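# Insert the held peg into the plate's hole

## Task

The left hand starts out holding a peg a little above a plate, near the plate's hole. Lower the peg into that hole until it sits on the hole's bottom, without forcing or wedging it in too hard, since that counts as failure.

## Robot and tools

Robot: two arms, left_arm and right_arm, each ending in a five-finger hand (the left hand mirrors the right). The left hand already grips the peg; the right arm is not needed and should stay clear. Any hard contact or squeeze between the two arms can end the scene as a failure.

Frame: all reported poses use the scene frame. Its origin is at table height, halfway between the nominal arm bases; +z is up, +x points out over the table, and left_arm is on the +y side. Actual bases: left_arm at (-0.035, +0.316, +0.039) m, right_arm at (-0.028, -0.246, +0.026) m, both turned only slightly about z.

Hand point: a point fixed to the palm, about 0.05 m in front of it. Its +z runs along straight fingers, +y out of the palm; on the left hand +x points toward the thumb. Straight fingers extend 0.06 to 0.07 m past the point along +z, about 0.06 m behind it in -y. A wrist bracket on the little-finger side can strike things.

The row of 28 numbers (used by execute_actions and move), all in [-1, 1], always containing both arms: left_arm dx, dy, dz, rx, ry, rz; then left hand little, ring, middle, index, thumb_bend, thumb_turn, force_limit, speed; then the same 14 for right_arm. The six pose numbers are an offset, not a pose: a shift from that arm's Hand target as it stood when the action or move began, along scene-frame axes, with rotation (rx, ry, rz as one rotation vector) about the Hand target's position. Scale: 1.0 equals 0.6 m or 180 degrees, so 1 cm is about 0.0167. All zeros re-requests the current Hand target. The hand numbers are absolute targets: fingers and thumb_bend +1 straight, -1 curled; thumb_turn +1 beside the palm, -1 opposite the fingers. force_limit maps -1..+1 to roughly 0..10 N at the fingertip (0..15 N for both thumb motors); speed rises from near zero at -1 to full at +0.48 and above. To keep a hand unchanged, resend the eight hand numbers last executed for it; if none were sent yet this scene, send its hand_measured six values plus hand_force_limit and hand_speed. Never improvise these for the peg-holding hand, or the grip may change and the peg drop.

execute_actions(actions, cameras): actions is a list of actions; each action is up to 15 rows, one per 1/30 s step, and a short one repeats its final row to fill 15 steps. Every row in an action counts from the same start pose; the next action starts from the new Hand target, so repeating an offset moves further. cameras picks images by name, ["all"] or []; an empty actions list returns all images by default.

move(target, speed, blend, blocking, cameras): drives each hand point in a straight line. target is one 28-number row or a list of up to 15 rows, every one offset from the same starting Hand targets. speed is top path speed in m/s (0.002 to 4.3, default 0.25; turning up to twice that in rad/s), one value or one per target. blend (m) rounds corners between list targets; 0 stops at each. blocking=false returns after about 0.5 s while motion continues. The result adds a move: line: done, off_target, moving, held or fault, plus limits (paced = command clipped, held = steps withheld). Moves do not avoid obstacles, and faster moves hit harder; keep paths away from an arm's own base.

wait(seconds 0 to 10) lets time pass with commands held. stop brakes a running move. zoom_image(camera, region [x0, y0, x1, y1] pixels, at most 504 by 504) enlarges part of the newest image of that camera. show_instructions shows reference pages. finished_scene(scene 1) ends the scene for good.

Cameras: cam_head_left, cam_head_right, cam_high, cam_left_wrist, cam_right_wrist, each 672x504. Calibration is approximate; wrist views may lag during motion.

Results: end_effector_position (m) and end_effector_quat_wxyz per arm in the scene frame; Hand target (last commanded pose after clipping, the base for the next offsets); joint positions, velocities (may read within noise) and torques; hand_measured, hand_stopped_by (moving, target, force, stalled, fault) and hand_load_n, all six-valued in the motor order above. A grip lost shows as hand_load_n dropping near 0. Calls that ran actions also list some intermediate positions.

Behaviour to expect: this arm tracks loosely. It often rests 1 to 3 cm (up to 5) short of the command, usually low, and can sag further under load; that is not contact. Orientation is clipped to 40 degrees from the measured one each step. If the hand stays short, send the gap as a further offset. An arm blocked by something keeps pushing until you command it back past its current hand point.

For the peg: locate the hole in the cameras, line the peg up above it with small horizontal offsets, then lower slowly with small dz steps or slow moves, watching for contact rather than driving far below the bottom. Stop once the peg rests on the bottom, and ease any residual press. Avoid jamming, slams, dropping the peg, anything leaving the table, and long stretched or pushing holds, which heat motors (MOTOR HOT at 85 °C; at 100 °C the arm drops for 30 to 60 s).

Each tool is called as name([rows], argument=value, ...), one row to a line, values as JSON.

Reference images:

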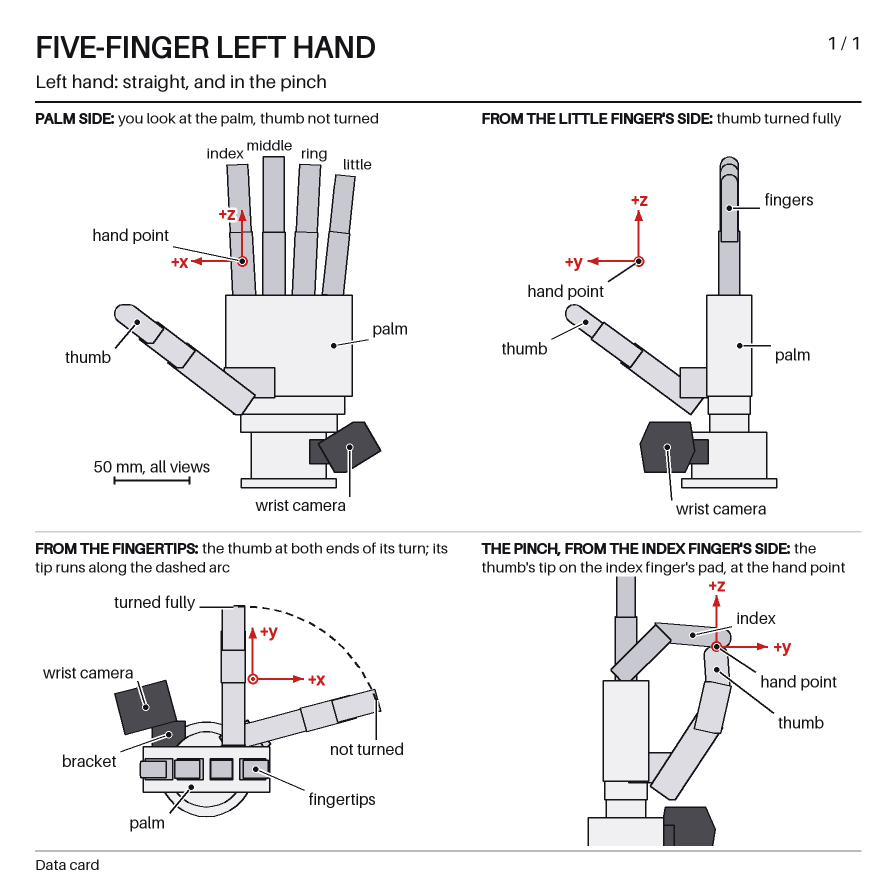

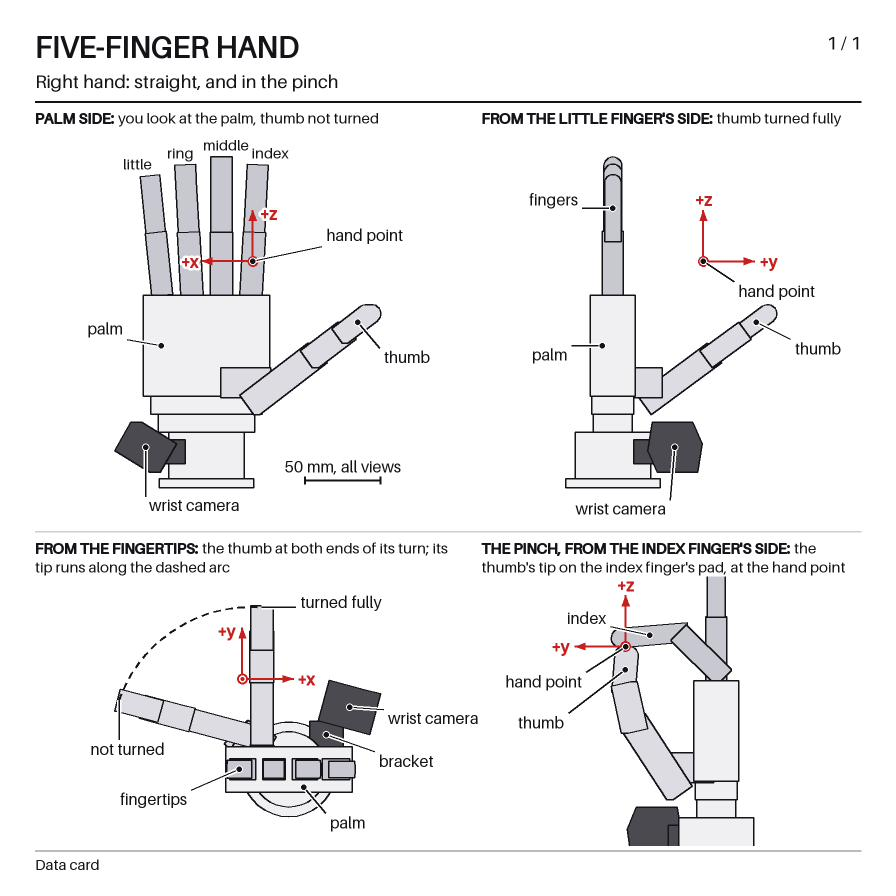

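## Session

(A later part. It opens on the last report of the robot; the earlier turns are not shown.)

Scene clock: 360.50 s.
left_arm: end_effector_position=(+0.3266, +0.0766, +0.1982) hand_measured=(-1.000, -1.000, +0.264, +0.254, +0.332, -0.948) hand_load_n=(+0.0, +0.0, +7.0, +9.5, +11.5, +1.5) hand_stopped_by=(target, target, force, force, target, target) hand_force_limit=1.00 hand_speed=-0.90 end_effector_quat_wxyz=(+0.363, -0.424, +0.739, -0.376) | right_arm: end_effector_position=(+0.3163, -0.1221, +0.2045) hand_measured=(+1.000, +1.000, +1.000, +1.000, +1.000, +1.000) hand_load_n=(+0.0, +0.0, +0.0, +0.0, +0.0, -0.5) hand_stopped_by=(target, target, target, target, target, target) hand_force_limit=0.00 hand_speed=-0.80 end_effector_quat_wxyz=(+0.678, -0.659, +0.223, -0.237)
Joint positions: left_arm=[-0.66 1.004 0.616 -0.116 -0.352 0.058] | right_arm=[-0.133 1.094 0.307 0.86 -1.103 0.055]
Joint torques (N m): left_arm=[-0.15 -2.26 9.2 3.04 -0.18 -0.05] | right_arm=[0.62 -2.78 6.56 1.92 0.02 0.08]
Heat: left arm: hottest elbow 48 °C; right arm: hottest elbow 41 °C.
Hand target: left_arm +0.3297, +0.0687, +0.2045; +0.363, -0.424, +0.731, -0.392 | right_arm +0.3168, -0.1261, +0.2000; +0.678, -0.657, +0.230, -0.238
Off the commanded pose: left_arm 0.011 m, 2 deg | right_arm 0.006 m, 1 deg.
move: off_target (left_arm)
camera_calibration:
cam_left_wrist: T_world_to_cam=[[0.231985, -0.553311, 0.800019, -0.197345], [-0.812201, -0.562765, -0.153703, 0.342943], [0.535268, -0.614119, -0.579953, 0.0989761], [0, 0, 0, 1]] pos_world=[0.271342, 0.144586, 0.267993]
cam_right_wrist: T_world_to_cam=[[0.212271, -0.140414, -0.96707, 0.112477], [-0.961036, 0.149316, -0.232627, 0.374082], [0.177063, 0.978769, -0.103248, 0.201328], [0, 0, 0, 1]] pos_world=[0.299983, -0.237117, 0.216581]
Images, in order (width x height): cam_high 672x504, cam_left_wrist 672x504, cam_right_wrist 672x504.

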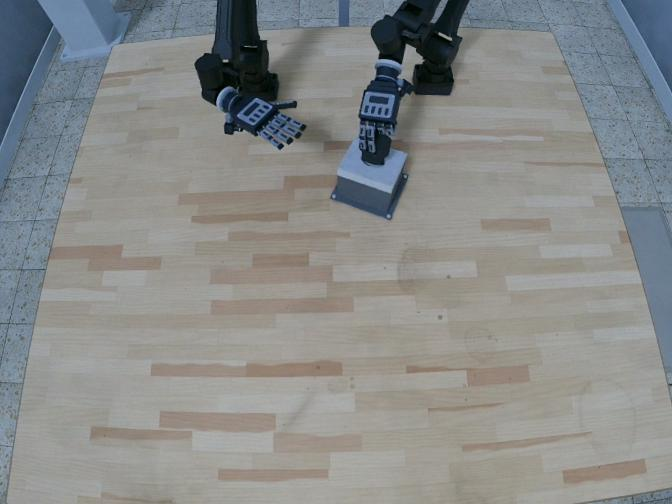

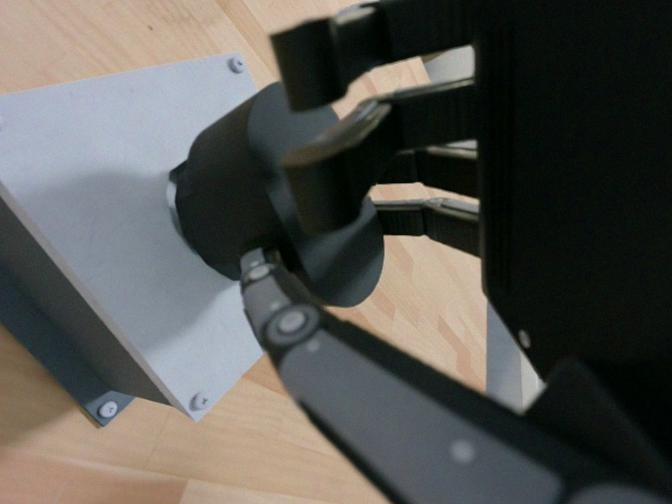

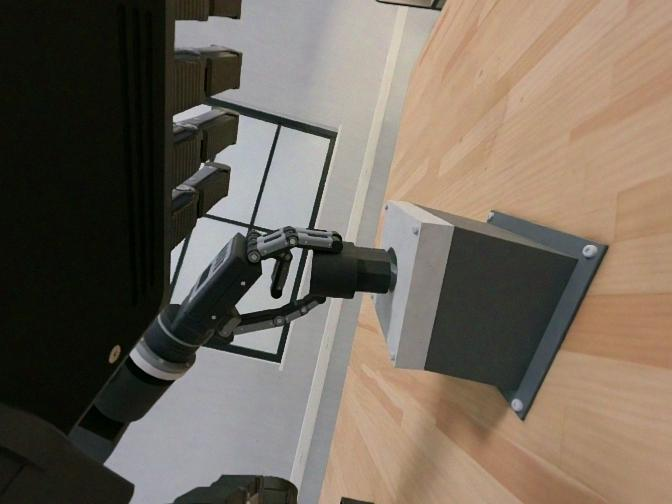

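move(target=[0.004,0.02,0,0,0,0,-1,-1,0.264,0.254,0.326,-0.948,1.0,-0.9,0,0,0,0,0,0,1,1,1,1,1,1,0,-0.8], speed=0.05, cameras=["cam_high","cam_left_wrist","cam_right_wrist"])

zoom_image(camera="cam_right_wrist", region=[370, 235, 410, 305])

zoom_image(camera="cam_high", region=[355, 145, 395, 175])

zoom_image(camera="cam_left_wrist", region=[155, 155, 215, 215])

zoom_image(camera="cam_left_wrist", region=[165, 215, 245, 295])

Scene clock: 382.33 s.
left_arm: end_effector_position=(+0.3243, +0.0776, +0.1924) hand_measured=(-1.000, -1.000, +0.264, +0.254, +0.332, -0.948) hand_load_n=(+0.0, +0.0, +7.5, +10.0, +11.0, +1.5) hand_stopped_by=(target, target, force, force, target, target) hand_force_limit=1.00 hand_speed=-0.90 end_effector_quat_wxyz=(+0.353, -0.423, +0.744, -0.378) | right_arm: end_effector_position=(+0.3163, -0.1221, +0.2045) hand_measured=(+1.000, +1.000, +1.000, +1.000, +1.000, +1.000) hand_load_n=(+0.0, +0.0, +0.0, +0.0, +0.0, -0.5) hand_stopped_by=(target, target, target, target, target, target) hand_force_limit=0.00 hand_speed=-0.80 end_effector_quat_wxyz=(+0.678, -0.659, +0.223, -0.237)
Joint positions: left_arm=[-0.648 1.004 0.606 -0.114 -0.321 0.058] | right_arm=[-0.133 1.094 0.307 0.86 -1.103 0.055]
Joint torques (N m): left_arm=[1.85 -3.78 9.01 2.93 -0.13 0.11] | right_arm=[0.15 -2.78 6.53 2.02 0.01 0.08]
Heat: left arm: hottest elbow 49 °C; right arm: hottest elbow 41 °C.
Hand target: left_arm +0.3322, +0.0807, +0.2046; +0.364, -0.424, +0.731, -0.392 | right_arm +0.3168, -0.1261, +0.2000; +0.678, -0.657, +0.230, -0.238
Off the commanded pose: left_arm 0.015 m, 2 deg | right_arm 0.006 m, 1 deg.
move: off_target (left_arm)
camera_calibration:
cam_left_wrist: T_world_to_cam=[[0.236445, -0.551411, 0.800025, -0.193213], [-0.822513, -0.551921, -0.137316, 0.340128], [0.517268, -0.625563, -0.584042, 0.10494], [0, 0, 0, 1]] pos_world=[0.271161, 0.146831, 0.262569]
cam_right_wrist: T_world_to_cam=[[0.212271, -0.140414, -0.96707, 0.112477], [-0.961036, 0.149316, -0.232627, 0.374082], [0.177063, 0.978769, -0.103248, 0.201328], [0, 0, 0, 1]] pos_world=[0.299983, -0.237117, 0.216581]
Images, in order (width x height): cam_high 672x504, cam_left_wrist 672x504, cam_right_wrist 672x504.

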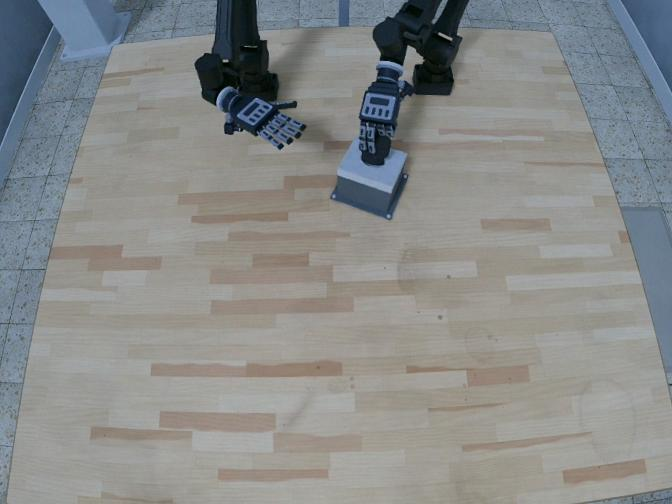

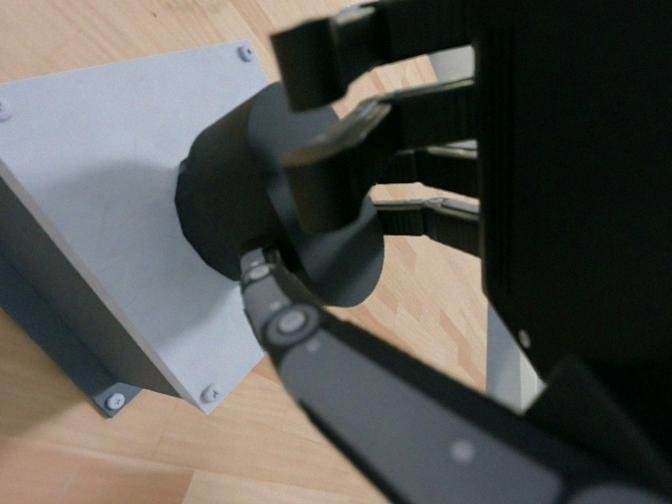

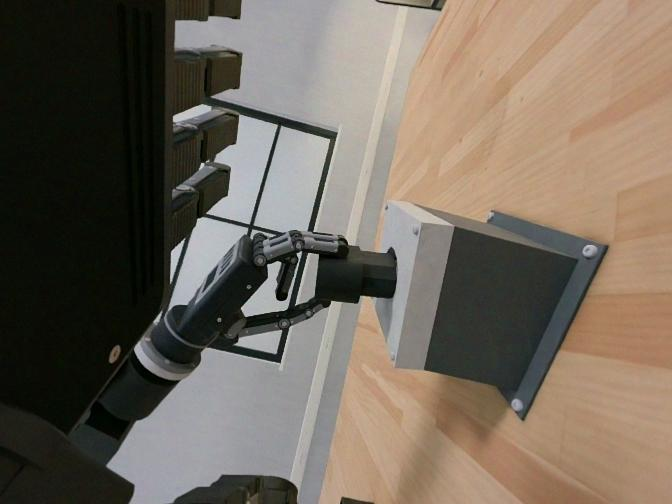

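Scaled by 7.200 from the camera's 672x504 image, which has a finer 960x720 frame.

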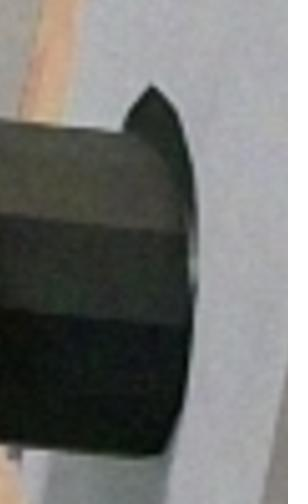

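Scaled by 12.600 from the camera's 672x504 image, which has a finer 960x720 frame.

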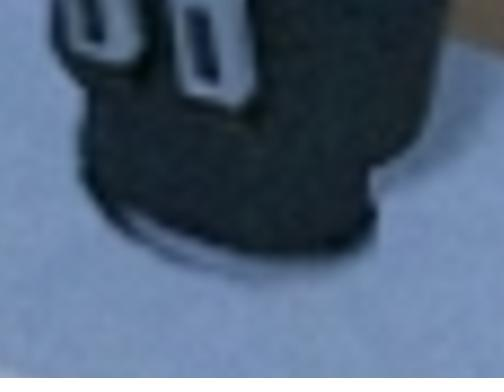

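Scaled by 8.400 from the camera's 672x504 image, which has a finer 960x720 frame.

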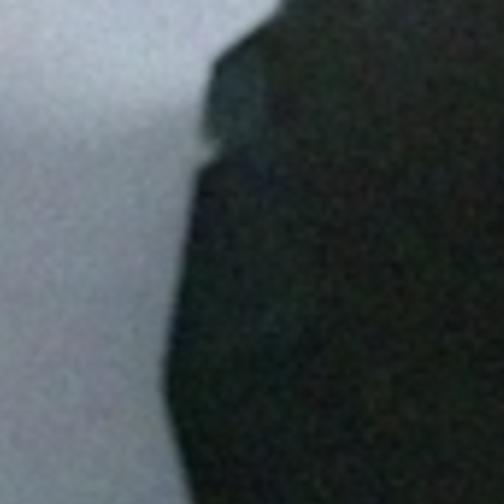

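Scaled by 6.300 from the camera's 672x504 image, which has a finer 960x720 frame.

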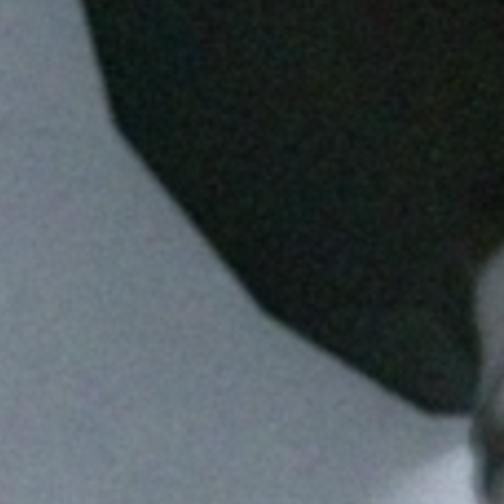

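move(target=[0.008,0,0.03,0,0,0,-1,-1,0.264,0.254,0.326,-0.948,1.0,-0.9,0,0,0,0,0,0,1,1,1,1,1,1,0,-0.8], speed=0.05, cameras=["cam_right_wrist"])

Scene clock: 386.90 s.
left_arm: end_effector_position=(+0.3230, +0.0818, +0.1922) hand_measured=(-1.000, -1.000, +0.264, +0.254, +0.332, -0.948) hand_load_n=(+0.0, +0.0, +7.5, +10.0, +11.5, +1.5) hand_stopped_by=(target, target, force, force, target, target) hand_force_limit=1.00 hand_speed=-0.90 end_effector_quat_wxyz=(+0.350, -0.425, +0.746, -0.374) | right_arm: end_effector_position=(+0.3163, -0.1221, +0.2045) hand_measured=(+1.000, +1.000, +1.000, +1.000, +1.000, +1.000) hand_load_n=(+0.0, +0.0, +0.0, +0.0, +0.0, +0.0) hand_stopped_by=(target, target, target, target, target, target) hand_force_limit=0.00 hand_speed=-0.80 end_effector_quat_wxyz=(+0.678, -0.659, +0.223, -0.237)
Joint positions: left_arm=[-0.639 0.996 0.606 -0.132 -0.313 0.058] | right_arm=[-0.133 1.094 0.307 0.86 -1.103 0.055]
Joint torques (N m): left_arm=[1.67 -4.01 12.49 1.4 -0.1 0.15] | right_arm=[0.26 -3.08 6.63 2.06 -0.01 0.04]
Heat: left arm: hottest elbow 49 °C; right arm: hottest elbow 41 °C.
Hand target: left_arm +0.3370, +0.0807, +0.2227; +0.364, -0.424, +0.731, -0.392 | right_arm +0.3168, -0.1261, +0.2000; +0.678, -0.657, +0.230, -0.238
Off the commanded pose: left_arm 0.033 m, 3 deg | right_arm 0.006 m, 1 deg.
move: off_target (left_arm)
camera_calibration:
cam_right_wrist: T_world_to_cam=[[0.212271, -0.140414, -0.96707, 0.112477], [-0.961036, 0.149316, -0.232627, 0.374082], [0.177063, 0.978769, -0.103248, 0.201328], [0, 0, 0, 1]] pos_world=[0.299983, -0.237117, 0.216581]
Images, in order (width x height): cam_right_wrist 672x504.

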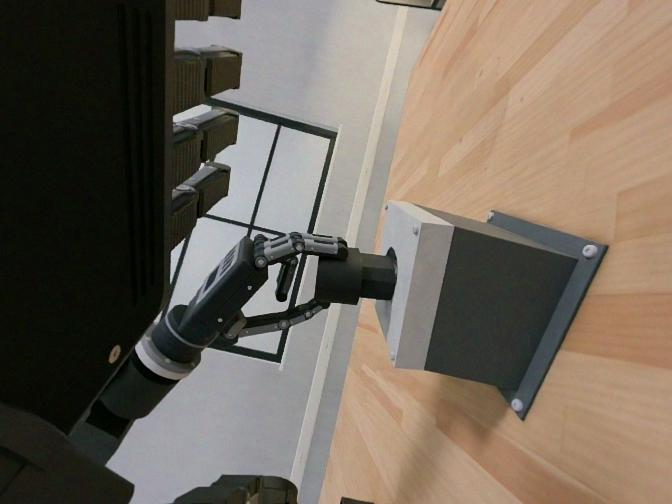

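move(target=[0.006,-0.008,0.035,0,0,0,-1,-1,0.264,0.254,0.326,-0.948,1.0,-0.9,0,0,0,0,0,0,1,1,1,1,1,1,0,-0.8], speed=0.05, cameras=["cam_right_wrist"])

Scene clock: 389.43 s.
left_arm: end_effector_position=(+0.3169, +0.0866, +0.1918) hand_measured=(-1.000, -1.000, +0.264, +0.254, +0.332, -0.948) hand_load_n=(+0.0, +0.0, +7.0, +10.0, +11.0, +1.5) hand_stopped_by=(target, target, force, force, target, target) hand_force_limit=1.00 hand_speed=-0.90 end_effector_quat_wxyz=(+0.344, -0.427, +0.756, -0.358) | right_arm: end_effector_position=(+0.3163, -0.1221, +0.2045) hand_measured=(+1.000, +1.000, +1.000, +1.000, +1.000, +1.000) hand_load_n=(+0.0, +0.0, +0.0, +0.0, +0.0, +0.0) hand_stopped_by=(target, target, target, target, target, target) hand_force_limit=0.00 hand_speed=-0.80 end_effector_quat_wxyz=(+0.678, -0.659, +0.223, -0.237)
Joint positions: left_arm=[-0.639 0.986 0.622 -0.199 -0.313 0.058] | right_arm=[-0.133 1.094 0.307 0.86 -1.103 0.055]
Joint torques (N m): left_arm=[1.26 -3.9 15.45 1.54 -0.33 0.12] | right_arm=[0.15 -2.84 6.52 1.95 -0.06 0.05]
Heat: left arm: hottest elbow 49 °C; right arm: hottest elbow 41 °C.
Hand target: left_arm +0.3406, +0.0760, +0.2437; +0.364, -0.424, +0.731, -0.392 | right_arm +0.3168, -0.1261, +0.2000; +0.678, -0.657, +0.230, -0.238
Off the commanded pose: left_arm 0.058 m, 5 deg | right_arm 0.006 m, 1 deg.
move: off_target (left_arm)
camera_calibration:
cam_right_wrist: T_world_to_cam=[[0.212271, -0.140414, -0.96707, 0.112477], [-0.961036, 0.149316, -0.232627, 0.374082], [0.177063, 0.978769, -0.103248, 0.201328], [0, 0, 0, 1]] pos_world=[0.299983, -0.237117, 0.216581]
Images, in order (width x height): cam_right_wrist 672x504.

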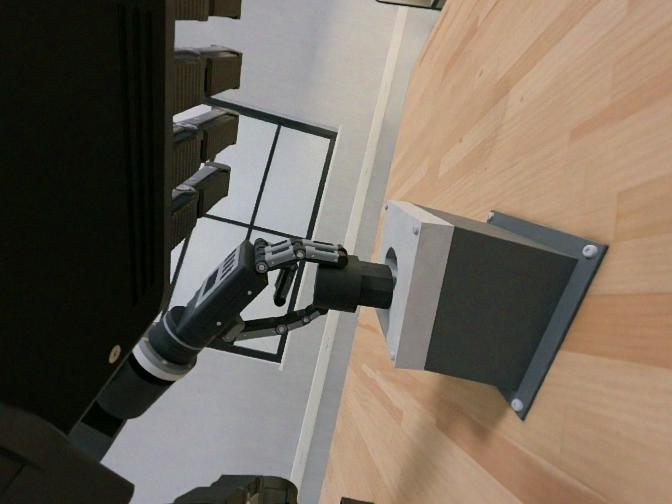

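move(target=[0.0,0,0.03,0,0,0,-1,-1,0.264,0.254,0.326,-0.948,1.0,-0.9,0,0,0,0,0,0,1,1,1,1,1,1,0,-0.8], speed=0.05, cameras=["cam_right_wrist"])

Scene clock: 392.07 s.
left_arm: end_effector_position=(+0.3184, +0.0854, +0.2093) hand_measured=(-1.000, -1.000, +0.264, +0.254, +0.332, -0.948) hand_load_n=(+0.0, +0.0, +7.0, +10.0, +11.5, +1.5) hand_stopped_by=(target, target, force, force, target, target) hand_force_limit=1.00 hand_speed=-0.90 end_effector_quat_wxyz=(+0.344, -0.427, +0.756, -0.358) | right_arm: end_effector_position=(+0.3163, -0.1221, +0.2045) hand_measured=(+1.000, +1.000, +1.000, +1.000, +1.000, +1.000) hand_load_n=(+0.0, +0.0, +0.0, +0.0, +0.0, -0.5) hand_stopped_by=(target, target, target, target, target, target) hand_force_limit=0.00 hand_speed=-0.80 end_effector_quat_wxyz=(+0.678, -0.659, +0.223, -0.237)
Joint positions: left_arm=[-0.639 0.972 0.662 -0.253 -0.313 0.058] | right_arm=[-0.133 1.094 0.307 0.86 -1.103 0.055]
Joint torques (N m): left_arm=[1.44 -3.84 15.6 1.55 -0.33 0.13] | right_arm=[0.32 -2.55 6.56 2.02 0 0.08]
Heat: left arm: hottest elbow 50 °C; right arm: hottest elbow 41 °C.
Hand target: left_arm +0.3406, +0.0760, +0.2615; +0.364, -0.424, +0.731, -0.392 | right_arm +0.3168, -0.1261, +0.2000; +0.678, -0.657, +0.230, -0.238
Off the commanded pose: left_arm 0.058 m, 5 deg | right_arm 0.006 m, 1 deg.
move: off_target (left_arm)
camera_calibration:
cam_right_wrist: T_world_to_cam=[[0.212271, -0.140414, -0.96707, 0.112477], [-0.961036, 0.149316, -0.232627, 0.374082], [0.177063, 0.978769, -0.103248, 0.201328], [0, 0, 0, 1]] pos_world=[0.299983, -0.237117, 0.216581]
Images, in order (width x height): cam_right_wrist 672x504.

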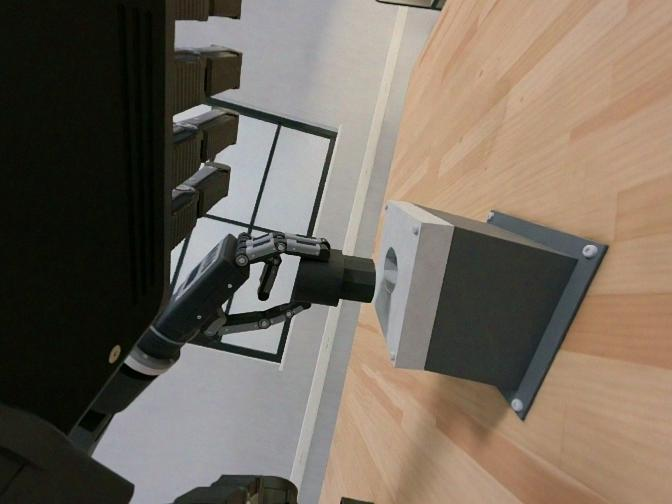

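move([
  [0.0,0,0.0417,0,0,0,-1,-1,0.264,0.254,0.326,-0.948,1.0,-0.9,0,0,0,0,0,0,1,1,1,1,1,1,0,-0.8],
  [-0.0195,-0.0113,-0.0725,0,0,0,-1,-1,0.264,0.254,0.326,-0.948,1.0,-0.9,0,0,0,0,0,0,1,1,1,1,1,1,0,-0.8],
], speed=[0.08, 0.06], cameras=["cam_high","cam_left_wrist","cam_right_wrist"])

zoom_image(camera="cam_right_wrist", region=[340, 225, 410, 305])

zoom_image(camera="cam_high", region=[355, 140, 395, 175])

zoom_image(camera="cam_left_wrist", region=[150, 150, 250, 290])

Scene clock: 401.87 s.
left_arm: end_effector_position=(+0.3271, +0.0790, +0.2114) hand_measured=(-1.000, -1.000, +0.264, +0.254, +0.332, -0.948) hand_load_n=(+0.0, +0.0, +7.0, +10.0, +11.5, +1.5) hand_stopped_by=(target, target, force, force, target, target) hand_force_limit=1.00 hand_speed=-0.90 end_effector_quat_wxyz=(+0.362, -0.426, +0.739, -0.376) | right_arm: end_effector_position=(+0.3163, -0.1221, +0.2045) hand_measured=(+1.000, +1.000, +1.000, +1.000, +1.000, +1.000) hand_load_n=(+0.0, +0.0, +0.0, +0.0, +0.0, +0.0) hand_stopped_by=(target, target, target, target, target, target) hand_force_limit=0.00 hand_speed=-0.80 end_effector_quat_wxyz=(+0.678, -0.659, +0.223, -0.237)
Joint positions: left_arm=[-0.652 0.984 0.642 -0.163 -0.345 0.058] | right_arm=[-0.133 1.094 0.307 0.86 -1.103 0.055]
Joint torques (N m): left_arm=[-0.73 -2.32 9.35 3.03 -0.45 -0.06] | right_arm=[0.62 -2.49 6.46 1.91 0.04 0.06]
Heat: left arm: hottest elbow 53 °C; right arm: hottest elbow 41 °C.
Hand target: left_arm +0.3289, +0.0691, +0.2183; +0.364, -0.424, +0.731, -0.392 | right_arm +0.3168, -0.1261, +0.2000; +0.678, -0.657, +0.230, -0.238
Off the commanded pose: left_arm 0.012 m, 2 deg | right_arm 0.006 m, 1 deg.
move: off_target (left_arm)
camera_calibration:
cam_left_wrist: T_world_to_cam=[[0.235186, -0.550779, 0.800831, -0.208109], [-0.811402, -0.564861, -0.150198, 0.34589], [0.535084, -0.614471, -0.57975, 0.107944], [0, 0, 0, 1]] pos_world=[0.271841, 0.147086, 0.281193]
cam_right_wrist: T_world_to_cam=[[0.212271, -0.140414, -0.96707, 0.112477], [-0.961036, 0.149316, -0.232627, 0.374082], [0.177063, 0.978769, -0.103248, 0.201328], [0, 0, 0, 1]] pos_world=[0.299983, -0.237117, 0.216581]
Images, in order (width x height): cam_high 672x504, cam_left_wrist 672x504, cam_right_wrist 672x504.

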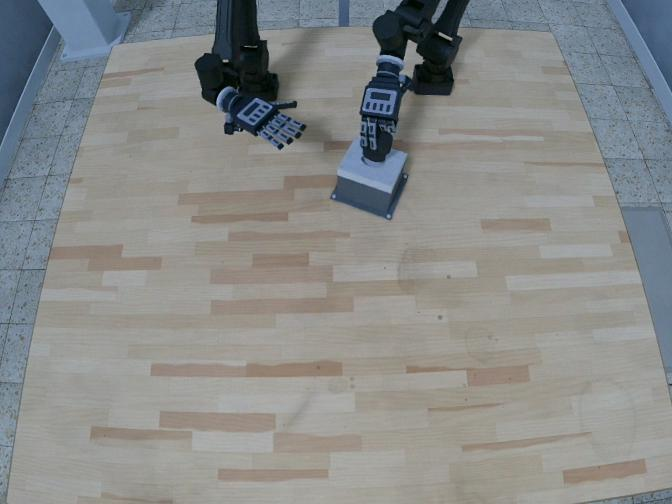

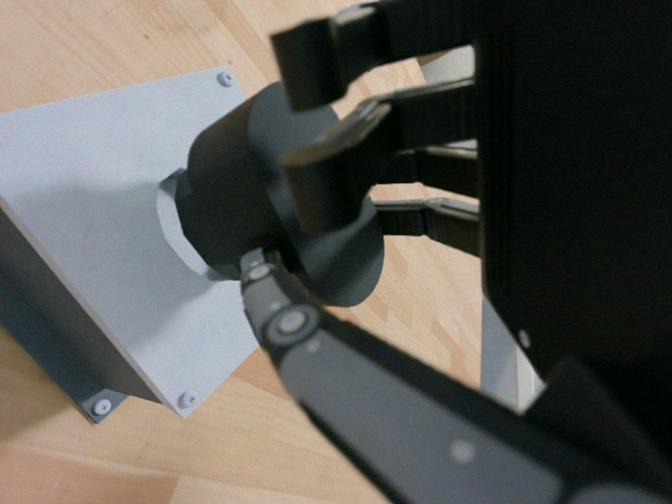

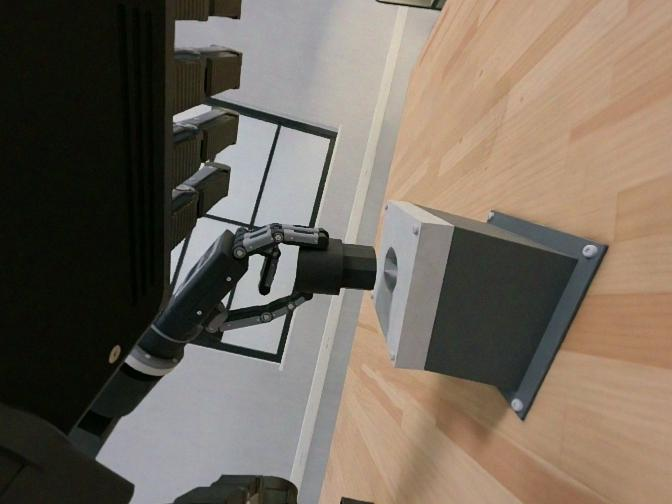

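Scaled by 6.300 from the camera's 672x504 image, which has a finer 960x720 frame.

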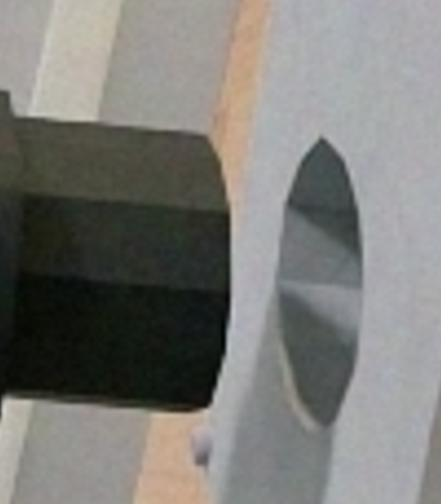

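Scaled by 12.600 from the camera's 672x504 image, which has a finer 960x720 frame.

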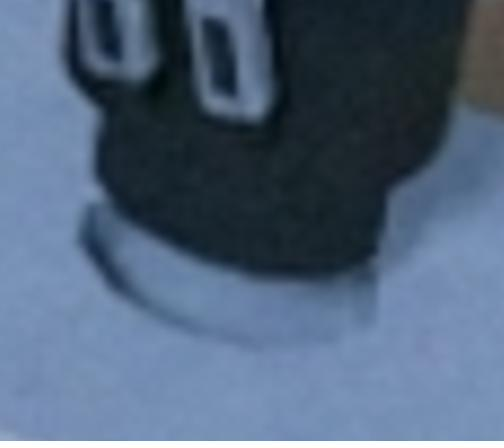

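Scaled by 3.600 from the camera's 672x504 image, which has a finer 960x720 frame.

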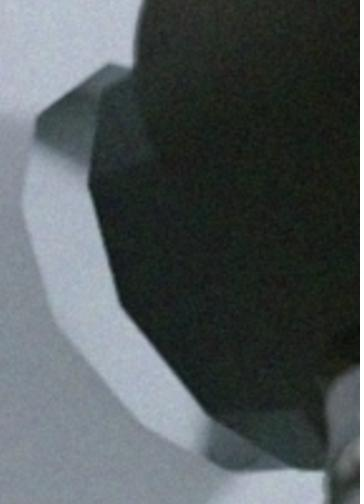

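zoom_image(camera="cam_right_wrist", region=[290, 230, 390, 300])

zoom_image(camera="cam_right_wrist", region=[370, 190, 470, 260])

zoom_image(camera="cam_right_wrist", region=[370, 320, 470, 390])

Scaled by 5.040 from the camera's 672x504 image, which has a finer 960x720 frame.

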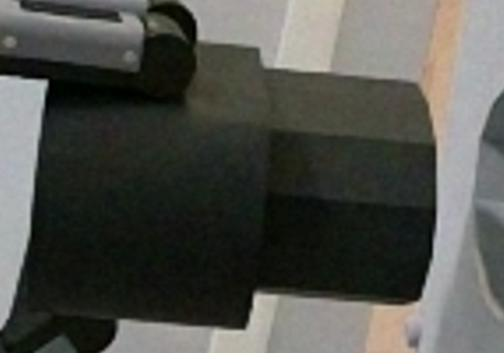

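Scaled by 5.040 from the camera's 672x504 image, which has a finer 960x720 frame.

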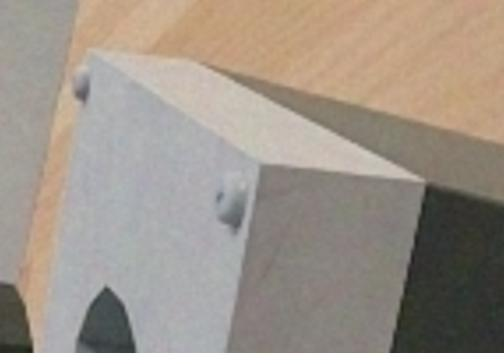

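Scaled by 5.040 from the camera's 672x504 image, which has a finer 960x720 frame.

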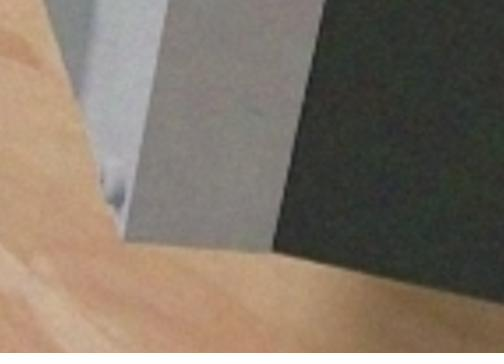

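move(target=[0.005,0,-0.0242,0,0,0,-1,-1,0.264,0.254,0.326,-0.948,1.0,-0.9,0,0,0,0,0,0,1,1,1,1,1,1,0,-0.8], speed=0.05, cameras=["cam_high","cam_left_wrist","cam_right_wrist"])

zoom_image(camera="cam_right_wrist", region=[350, 235, 420, 305])

zoom_image(camera="cam_high", region=[355, 140, 395, 175])

zoom_image(camera="cam_left_wrist", region=[150, 150, 250, 290])

Scene clock: 423.80 s.
left_arm: end_effector_position=(+0.3291, +0.0774, +0.1971) hand_measured=(-1.000, -1.000, +0.264, +0.254, +0.332, -0.948) hand_load_n=(+0.0, +0.0, +7.5, +9.5, +11.5, +2.0) hand_stopped_by=(target, target, force, force, target, target) hand_force_limit=1.00 hand_speed=-0.90 end_effector_quat_wxyz=(+0.362, -0.426, +0.739, -0.377) | right_arm: end_effector_position=(+0.3163, -0.1221, +0.2045) hand_measured=(+1.000, +1.000, +1.000, +1.000, +1.000, +1.000) hand_load_n=(+0.0, +0.0, +0.0, +0.0, +0.0, +0.0) hand_stopped_by=(target, target, target, target, target, target) hand_force_limit=0.00 hand_speed=-0.80 end_effector_quat_wxyz=(+0.678, -0.659, +0.223, -0.237)
Joint positions: left_arm=[-0.652 1.011 0.616 -0.109 -0.345 0.058] | right_arm=[-0.133 1.094 0.307 0.86 -1.103 0.055]
Joint torques (N m): left_arm=[-0.32 -2.37 9.21 3.06 -0.25 -0.02] | right_arm=[0.09 -2.84 6.53 1.88 -0.03 0.04]
Heat: left arm: hottest elbow 49 °C; right arm: hottest elbow 41 °C.
Hand target: left_arm +0.3319, +0.0692, +0.2036; +0.364, -0.424, +0.731, -0.392 | right_arm +0.3168, -0.1261, +0.2000; +0.678, -0.657, +0.230, -0.238
Off the commanded pose: left_arm 0.011 m, 2 deg | right_arm 0.006 m, 1 deg.
move: off_target (left_arm)
camera_calibration:
cam_left_wrist: T_world_to_cam=[[0.234427, -0.550261, 0.801409, -0.197877], [-0.81129, -0.564923, -0.150569, 0.3445], [0.535587, -0.614878, -0.578854, 0.0973398], [0, 0, 0, 1]] pos_world=[0.273743, 0.145584, 0.266797]
cam_right_wrist: T_world_to_cam=[[0.212271, -0.140414, -0.96707, 0.112477], [-0.961036, 0.149316, -0.232627, 0.374082], [0.177063, 0.978769, -0.103248, 0.201328], [0, 0, 0, 1]] pos_world=[0.299983, -0.237117, 0.216581]
Images, in order (width x height): cam_high 672x504, cam_left_wrist 672x504, cam_right_wrist 672x504.

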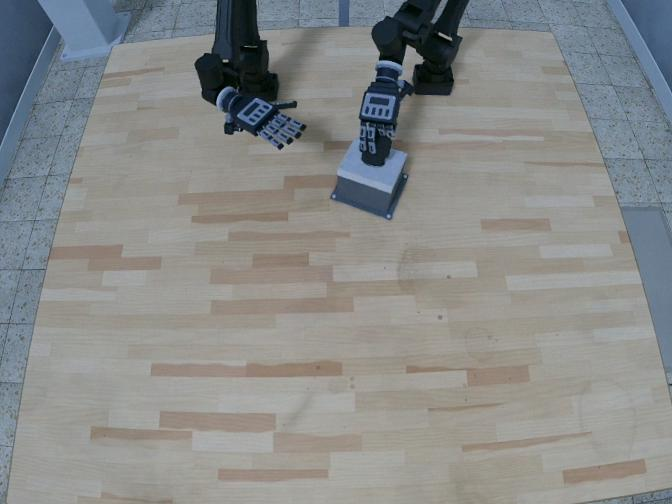

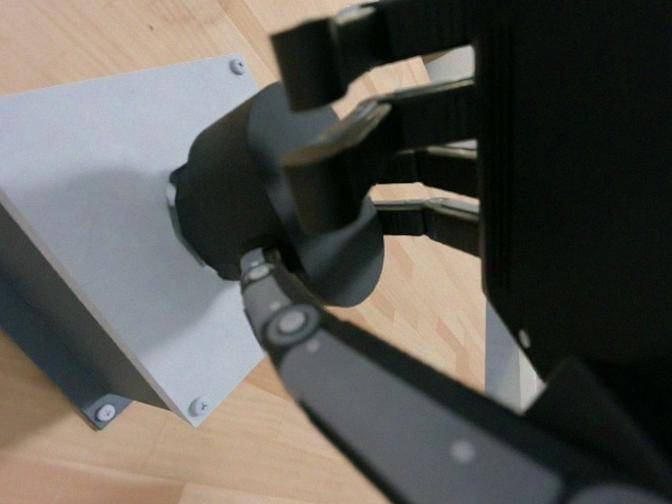

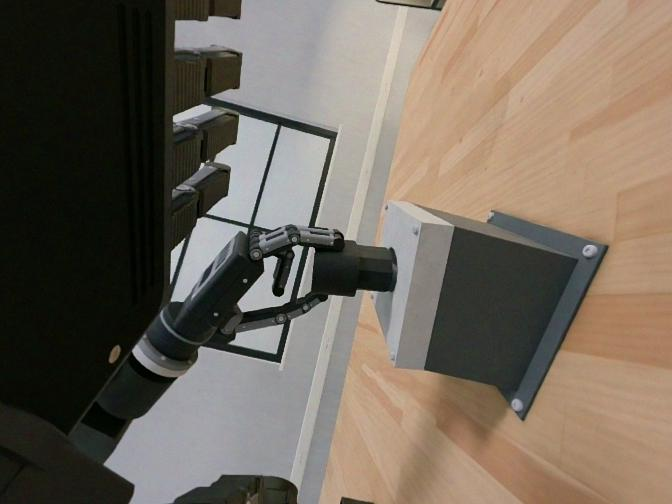

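Scaled by 7.200 from the camera's 672x504 image, which has a finer 960x720 frame.

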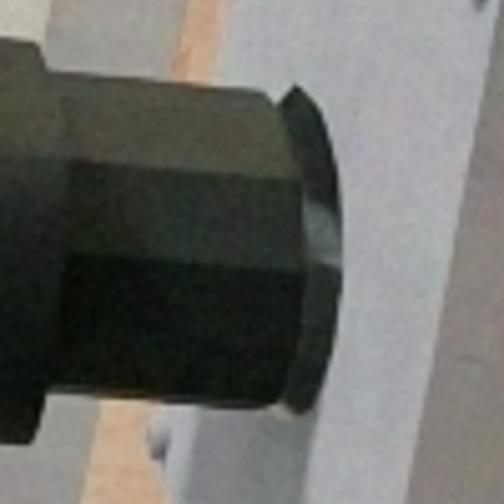

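Scaled by 12.600 from the camera's 672x504 image, which has a finer 960x720 frame.

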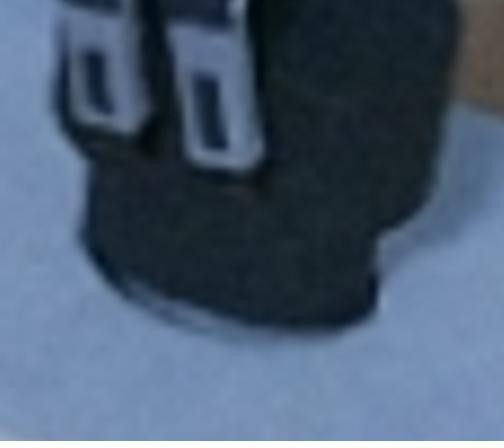

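Scaled by 3.600 from the camera's 672x504 image, which has a finer 960x720 frame.

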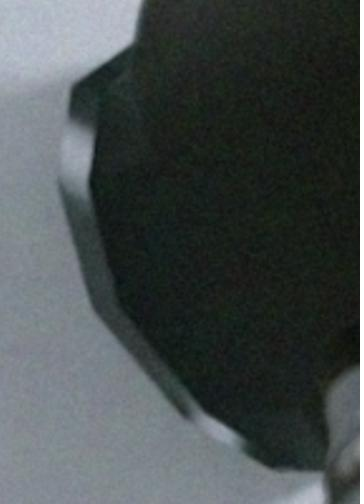

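move(target=[0.0035,0,-0.0167,0,0,0,-1,-1,0.264,0.254,0.326,-0.948,1.0,-0.9,0,0,0,0,0,0,1,1,1,1,1,1,0,-0.8], speed=0.03, cameras=["cam_high","cam_left_wrist","cam_right_wrist"])

zoom_image(camera="cam_right_wrist", region=[350, 235, 420, 305])

zoom_image(camera="cam_left_wrist", region=[150, 150, 250, 290])

Scene clock: 435.53 s.
left_arm: end_effector_position=(+0.3304, +0.0763, +0.1874) hand_measured=(-1.000, -1.000, +0.264, +0.254, +0.332, -0.948) hand_load_n=(+0.0, +0.0, +7.0, +9.5, +11.5, +1.5) hand_stopped_by=(target, target, force, force, target, target) hand_force_limit=1.00 hand_speed=-0.90 end_effector_quat_wxyz=(+0.362, -0.426, +0.738, -0.377) | right_arm: end_effector_position=(+0.3163, -0.1221, +0.2045) hand_measured=(+1.000, +1.000, +1.000, +1.000, +1.000, +1.000) hand_load_n=(+0.0, +0.0, +0.0, +0.0, +0.0, +0.0) hand_stopped_by=(target, target, target, target, target, target) hand_force_limit=0.00 hand_speed=-0.80 end_effector_quat_wxyz=(+0.678, -0.659, +0.223, -0.237)
Joint positions: left_arm=[-0.652 1.03 0.6 -0.072 -0.344 0.058] | right_arm=[-0.133 1.094 0.307 0.86 -1.103 0.055]
Joint torques (N m): left_arm=[0.03 -2.61 9.07 3.06 -0.14 0] | right_arm=[0.62 -2.26 6.6 1.88 -0.01 0.05]
Heat: left arm: hottest elbow 49 °C; right arm: hottest elbow 41 °C.
Hand target: left_arm +0.3340, +0.0692, +0.1935; +0.364, -0.424, +0.731, -0.392 | right_arm +0.3168, -0.1261, +0.2000; +0.678, -0.657, +0.230, -0.238
Off the commanded pose: left_arm 0.010 m, 2 deg | right_arm 0.006 m, 1 deg.
move: done
camera_calibration:
cam_left_wrist: T_world_to_cam=[[0.233584, -0.549605, 0.802106, -0.191005], [-0.81134, -0.564806, -0.150734, 0.343578], [0.535878, -0.615572, -0.577846, 0.090002], [0, 0, 0, 1]] pos_world=[0.275145, 0.144481, 0.257002]
cam_right_wrist: T_world_to_cam=[[0.212271, -0.140414, -0.96707, 0.112477], [-0.961036, 0.149316, -0.232627, 0.374082], [0.177063, 0.978769, -0.103248, 0.201328], [0, 0, 0, 1]] pos_world=[0.299983, -0.237117, 0.216581]
Images, in order (width x height): cam_high 672x504, cam_left_wrist 672x504, cam_right_wrist 672x504.

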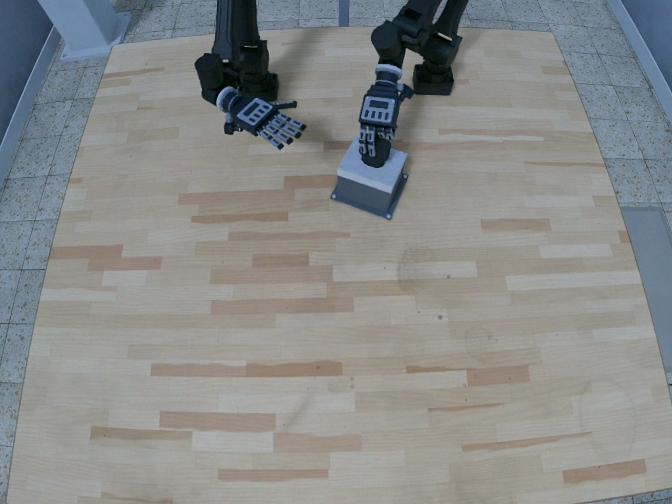

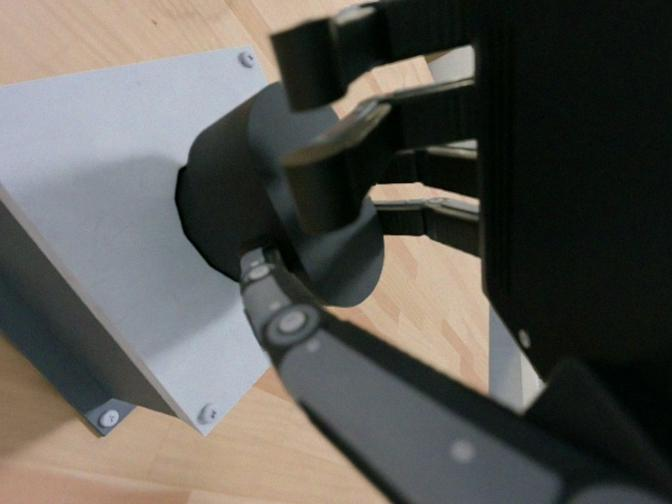

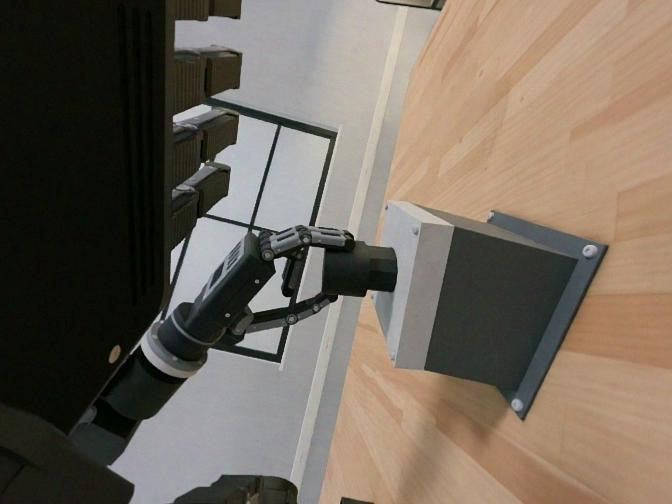

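Scaled by 7.200 from the camera's 672x504 image, which has a finer 960x720 frame.

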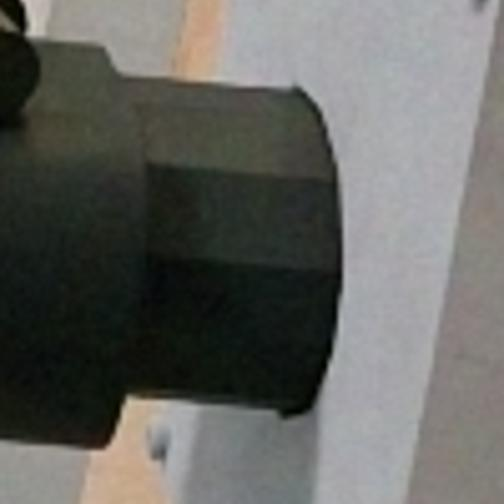

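Scaled by 3.600 from the camera's 672x504 image, which has a finer 960x720 frame.

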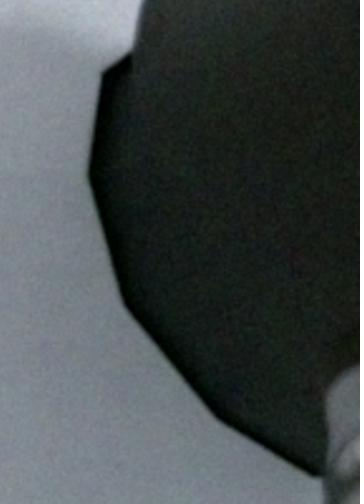

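move(target=[0.003,0.0005,-0.0135,0,0,0,-1,-1,0.264,0.254,0.326,-0.948,1.0,-0.9,0,0,0,0,0,0,1,1,1,1,1,1,0,-0.8], speed=0.03, cameras=["cam_left_wrist","cam_right_wrist"])

zoom_image(camera="cam_right_wrist", region=[350, 235, 420, 305])

Scene clock: 439.13 s.
left_arm: end_effector_position=(+0.3311, +0.0750, +0.1793) hand_measured=(-1.000, -1.000, +0.264, +0.254, +0.332, -0.948) hand_load_n=(+0.0, +0.0, +7.0, +9.5, +11.5, +1.5) hand_stopped_by=(target, target, force, force, target, target) hand_force_limit=1.00 hand_speed=-0.90 end_effector_quat_wxyz=(+0.361, -0.425, +0.739, -0.378) | right_arm: end_effector_position=(+0.3163, -0.1221, +0.2045) hand_measured=(+1.000, +1.000, +1.000, +1.000, +1.000, +1.000) hand_load_n=(+0.0, +0.0, +0.0, +0.0, +0.0, -0.5) hand_stopped_by=(target, target, target, target, target, target) hand_force_limit=0.00 hand_speed=-0.80 end_effector_quat_wxyz=(+0.678, -0.659, +0.223, -0.237)
Joint positions: left_arm=[-0.652 1.047 0.587 -0.042 -0.341 0.058] | right_arm=[-0.133 1.094 0.307 0.86 -1.103 0.055]
Joint torques (N m): left_arm=[0.38 -2.67 8.95 3.07 -0.11 0.02] | right_arm=[0.62 -2.9 6.52 2.15 -0.02 0.04]
Heat: left arm: hottest elbow 49 °C; right arm: hottest elbow 41 °C.
Hand target: left_arm +0.3358, +0.0695, +0.1855; +0.363, -0.424, +0.731, -0.392 | right_arm +0.3168, -0.1261, +0.2000; +0.678, -0.657, +0.230, -0.238
Off the commanded pose: left_arm 0.009 m, 2 deg | right_arm 0.006 m, 1 deg.
move: done
camera_calibration:
cam_left_wrist: T_world_to_cam=[[0.232875, -0.549304, 0.802518, -0.185198], [-0.812995, -0.562802, -0.149309, 0.342242], [0.533674, -0.617673, -0.577643, 0.0851357], [0, 0, 0, 1]] pos_world=[0.275935, 0.143471, 0.248903]
cam_right_wrist: T_world_to_cam=[[0.212271, -0.140414, -0.96707, 0.112477], [-0.961036, 0.149316, -0.232627, 0.374082], [0.177063, 0.978769, -0.103248, 0.201328], [0, 0, 0, 1]] pos_world=[0.299983, -0.237117, 0.216581]
Images, in order (width x height): cam_left_wrist 672x504, cam_right_wrist 672x504.

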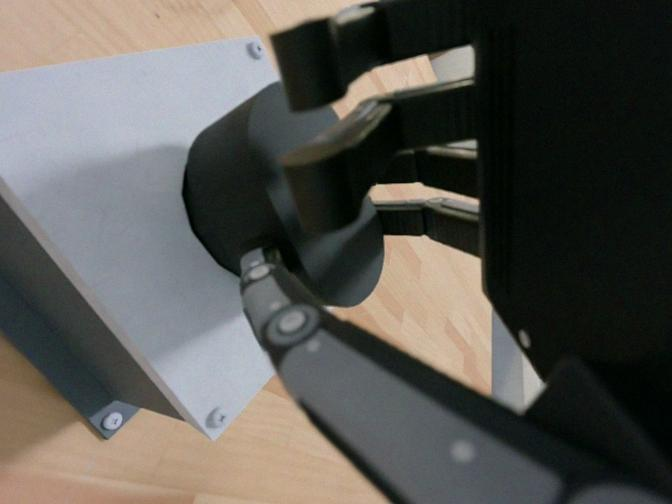

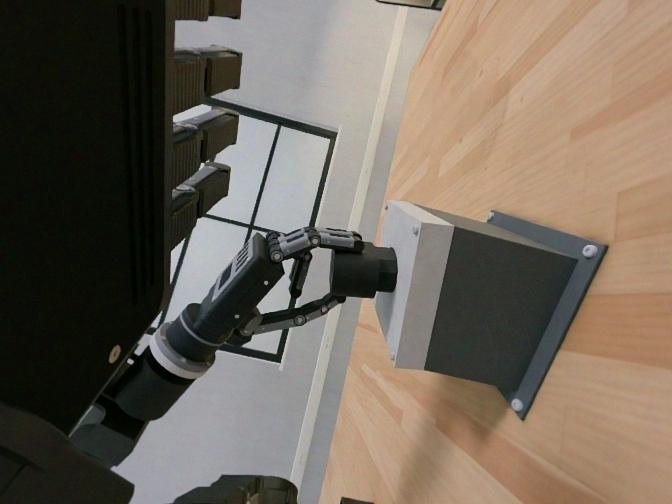

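Scaled by 7.200 from the camera's 672x504 image, which has a finer 960x720 frame.

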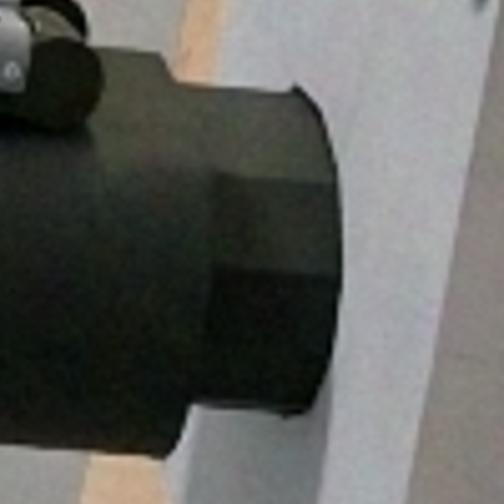

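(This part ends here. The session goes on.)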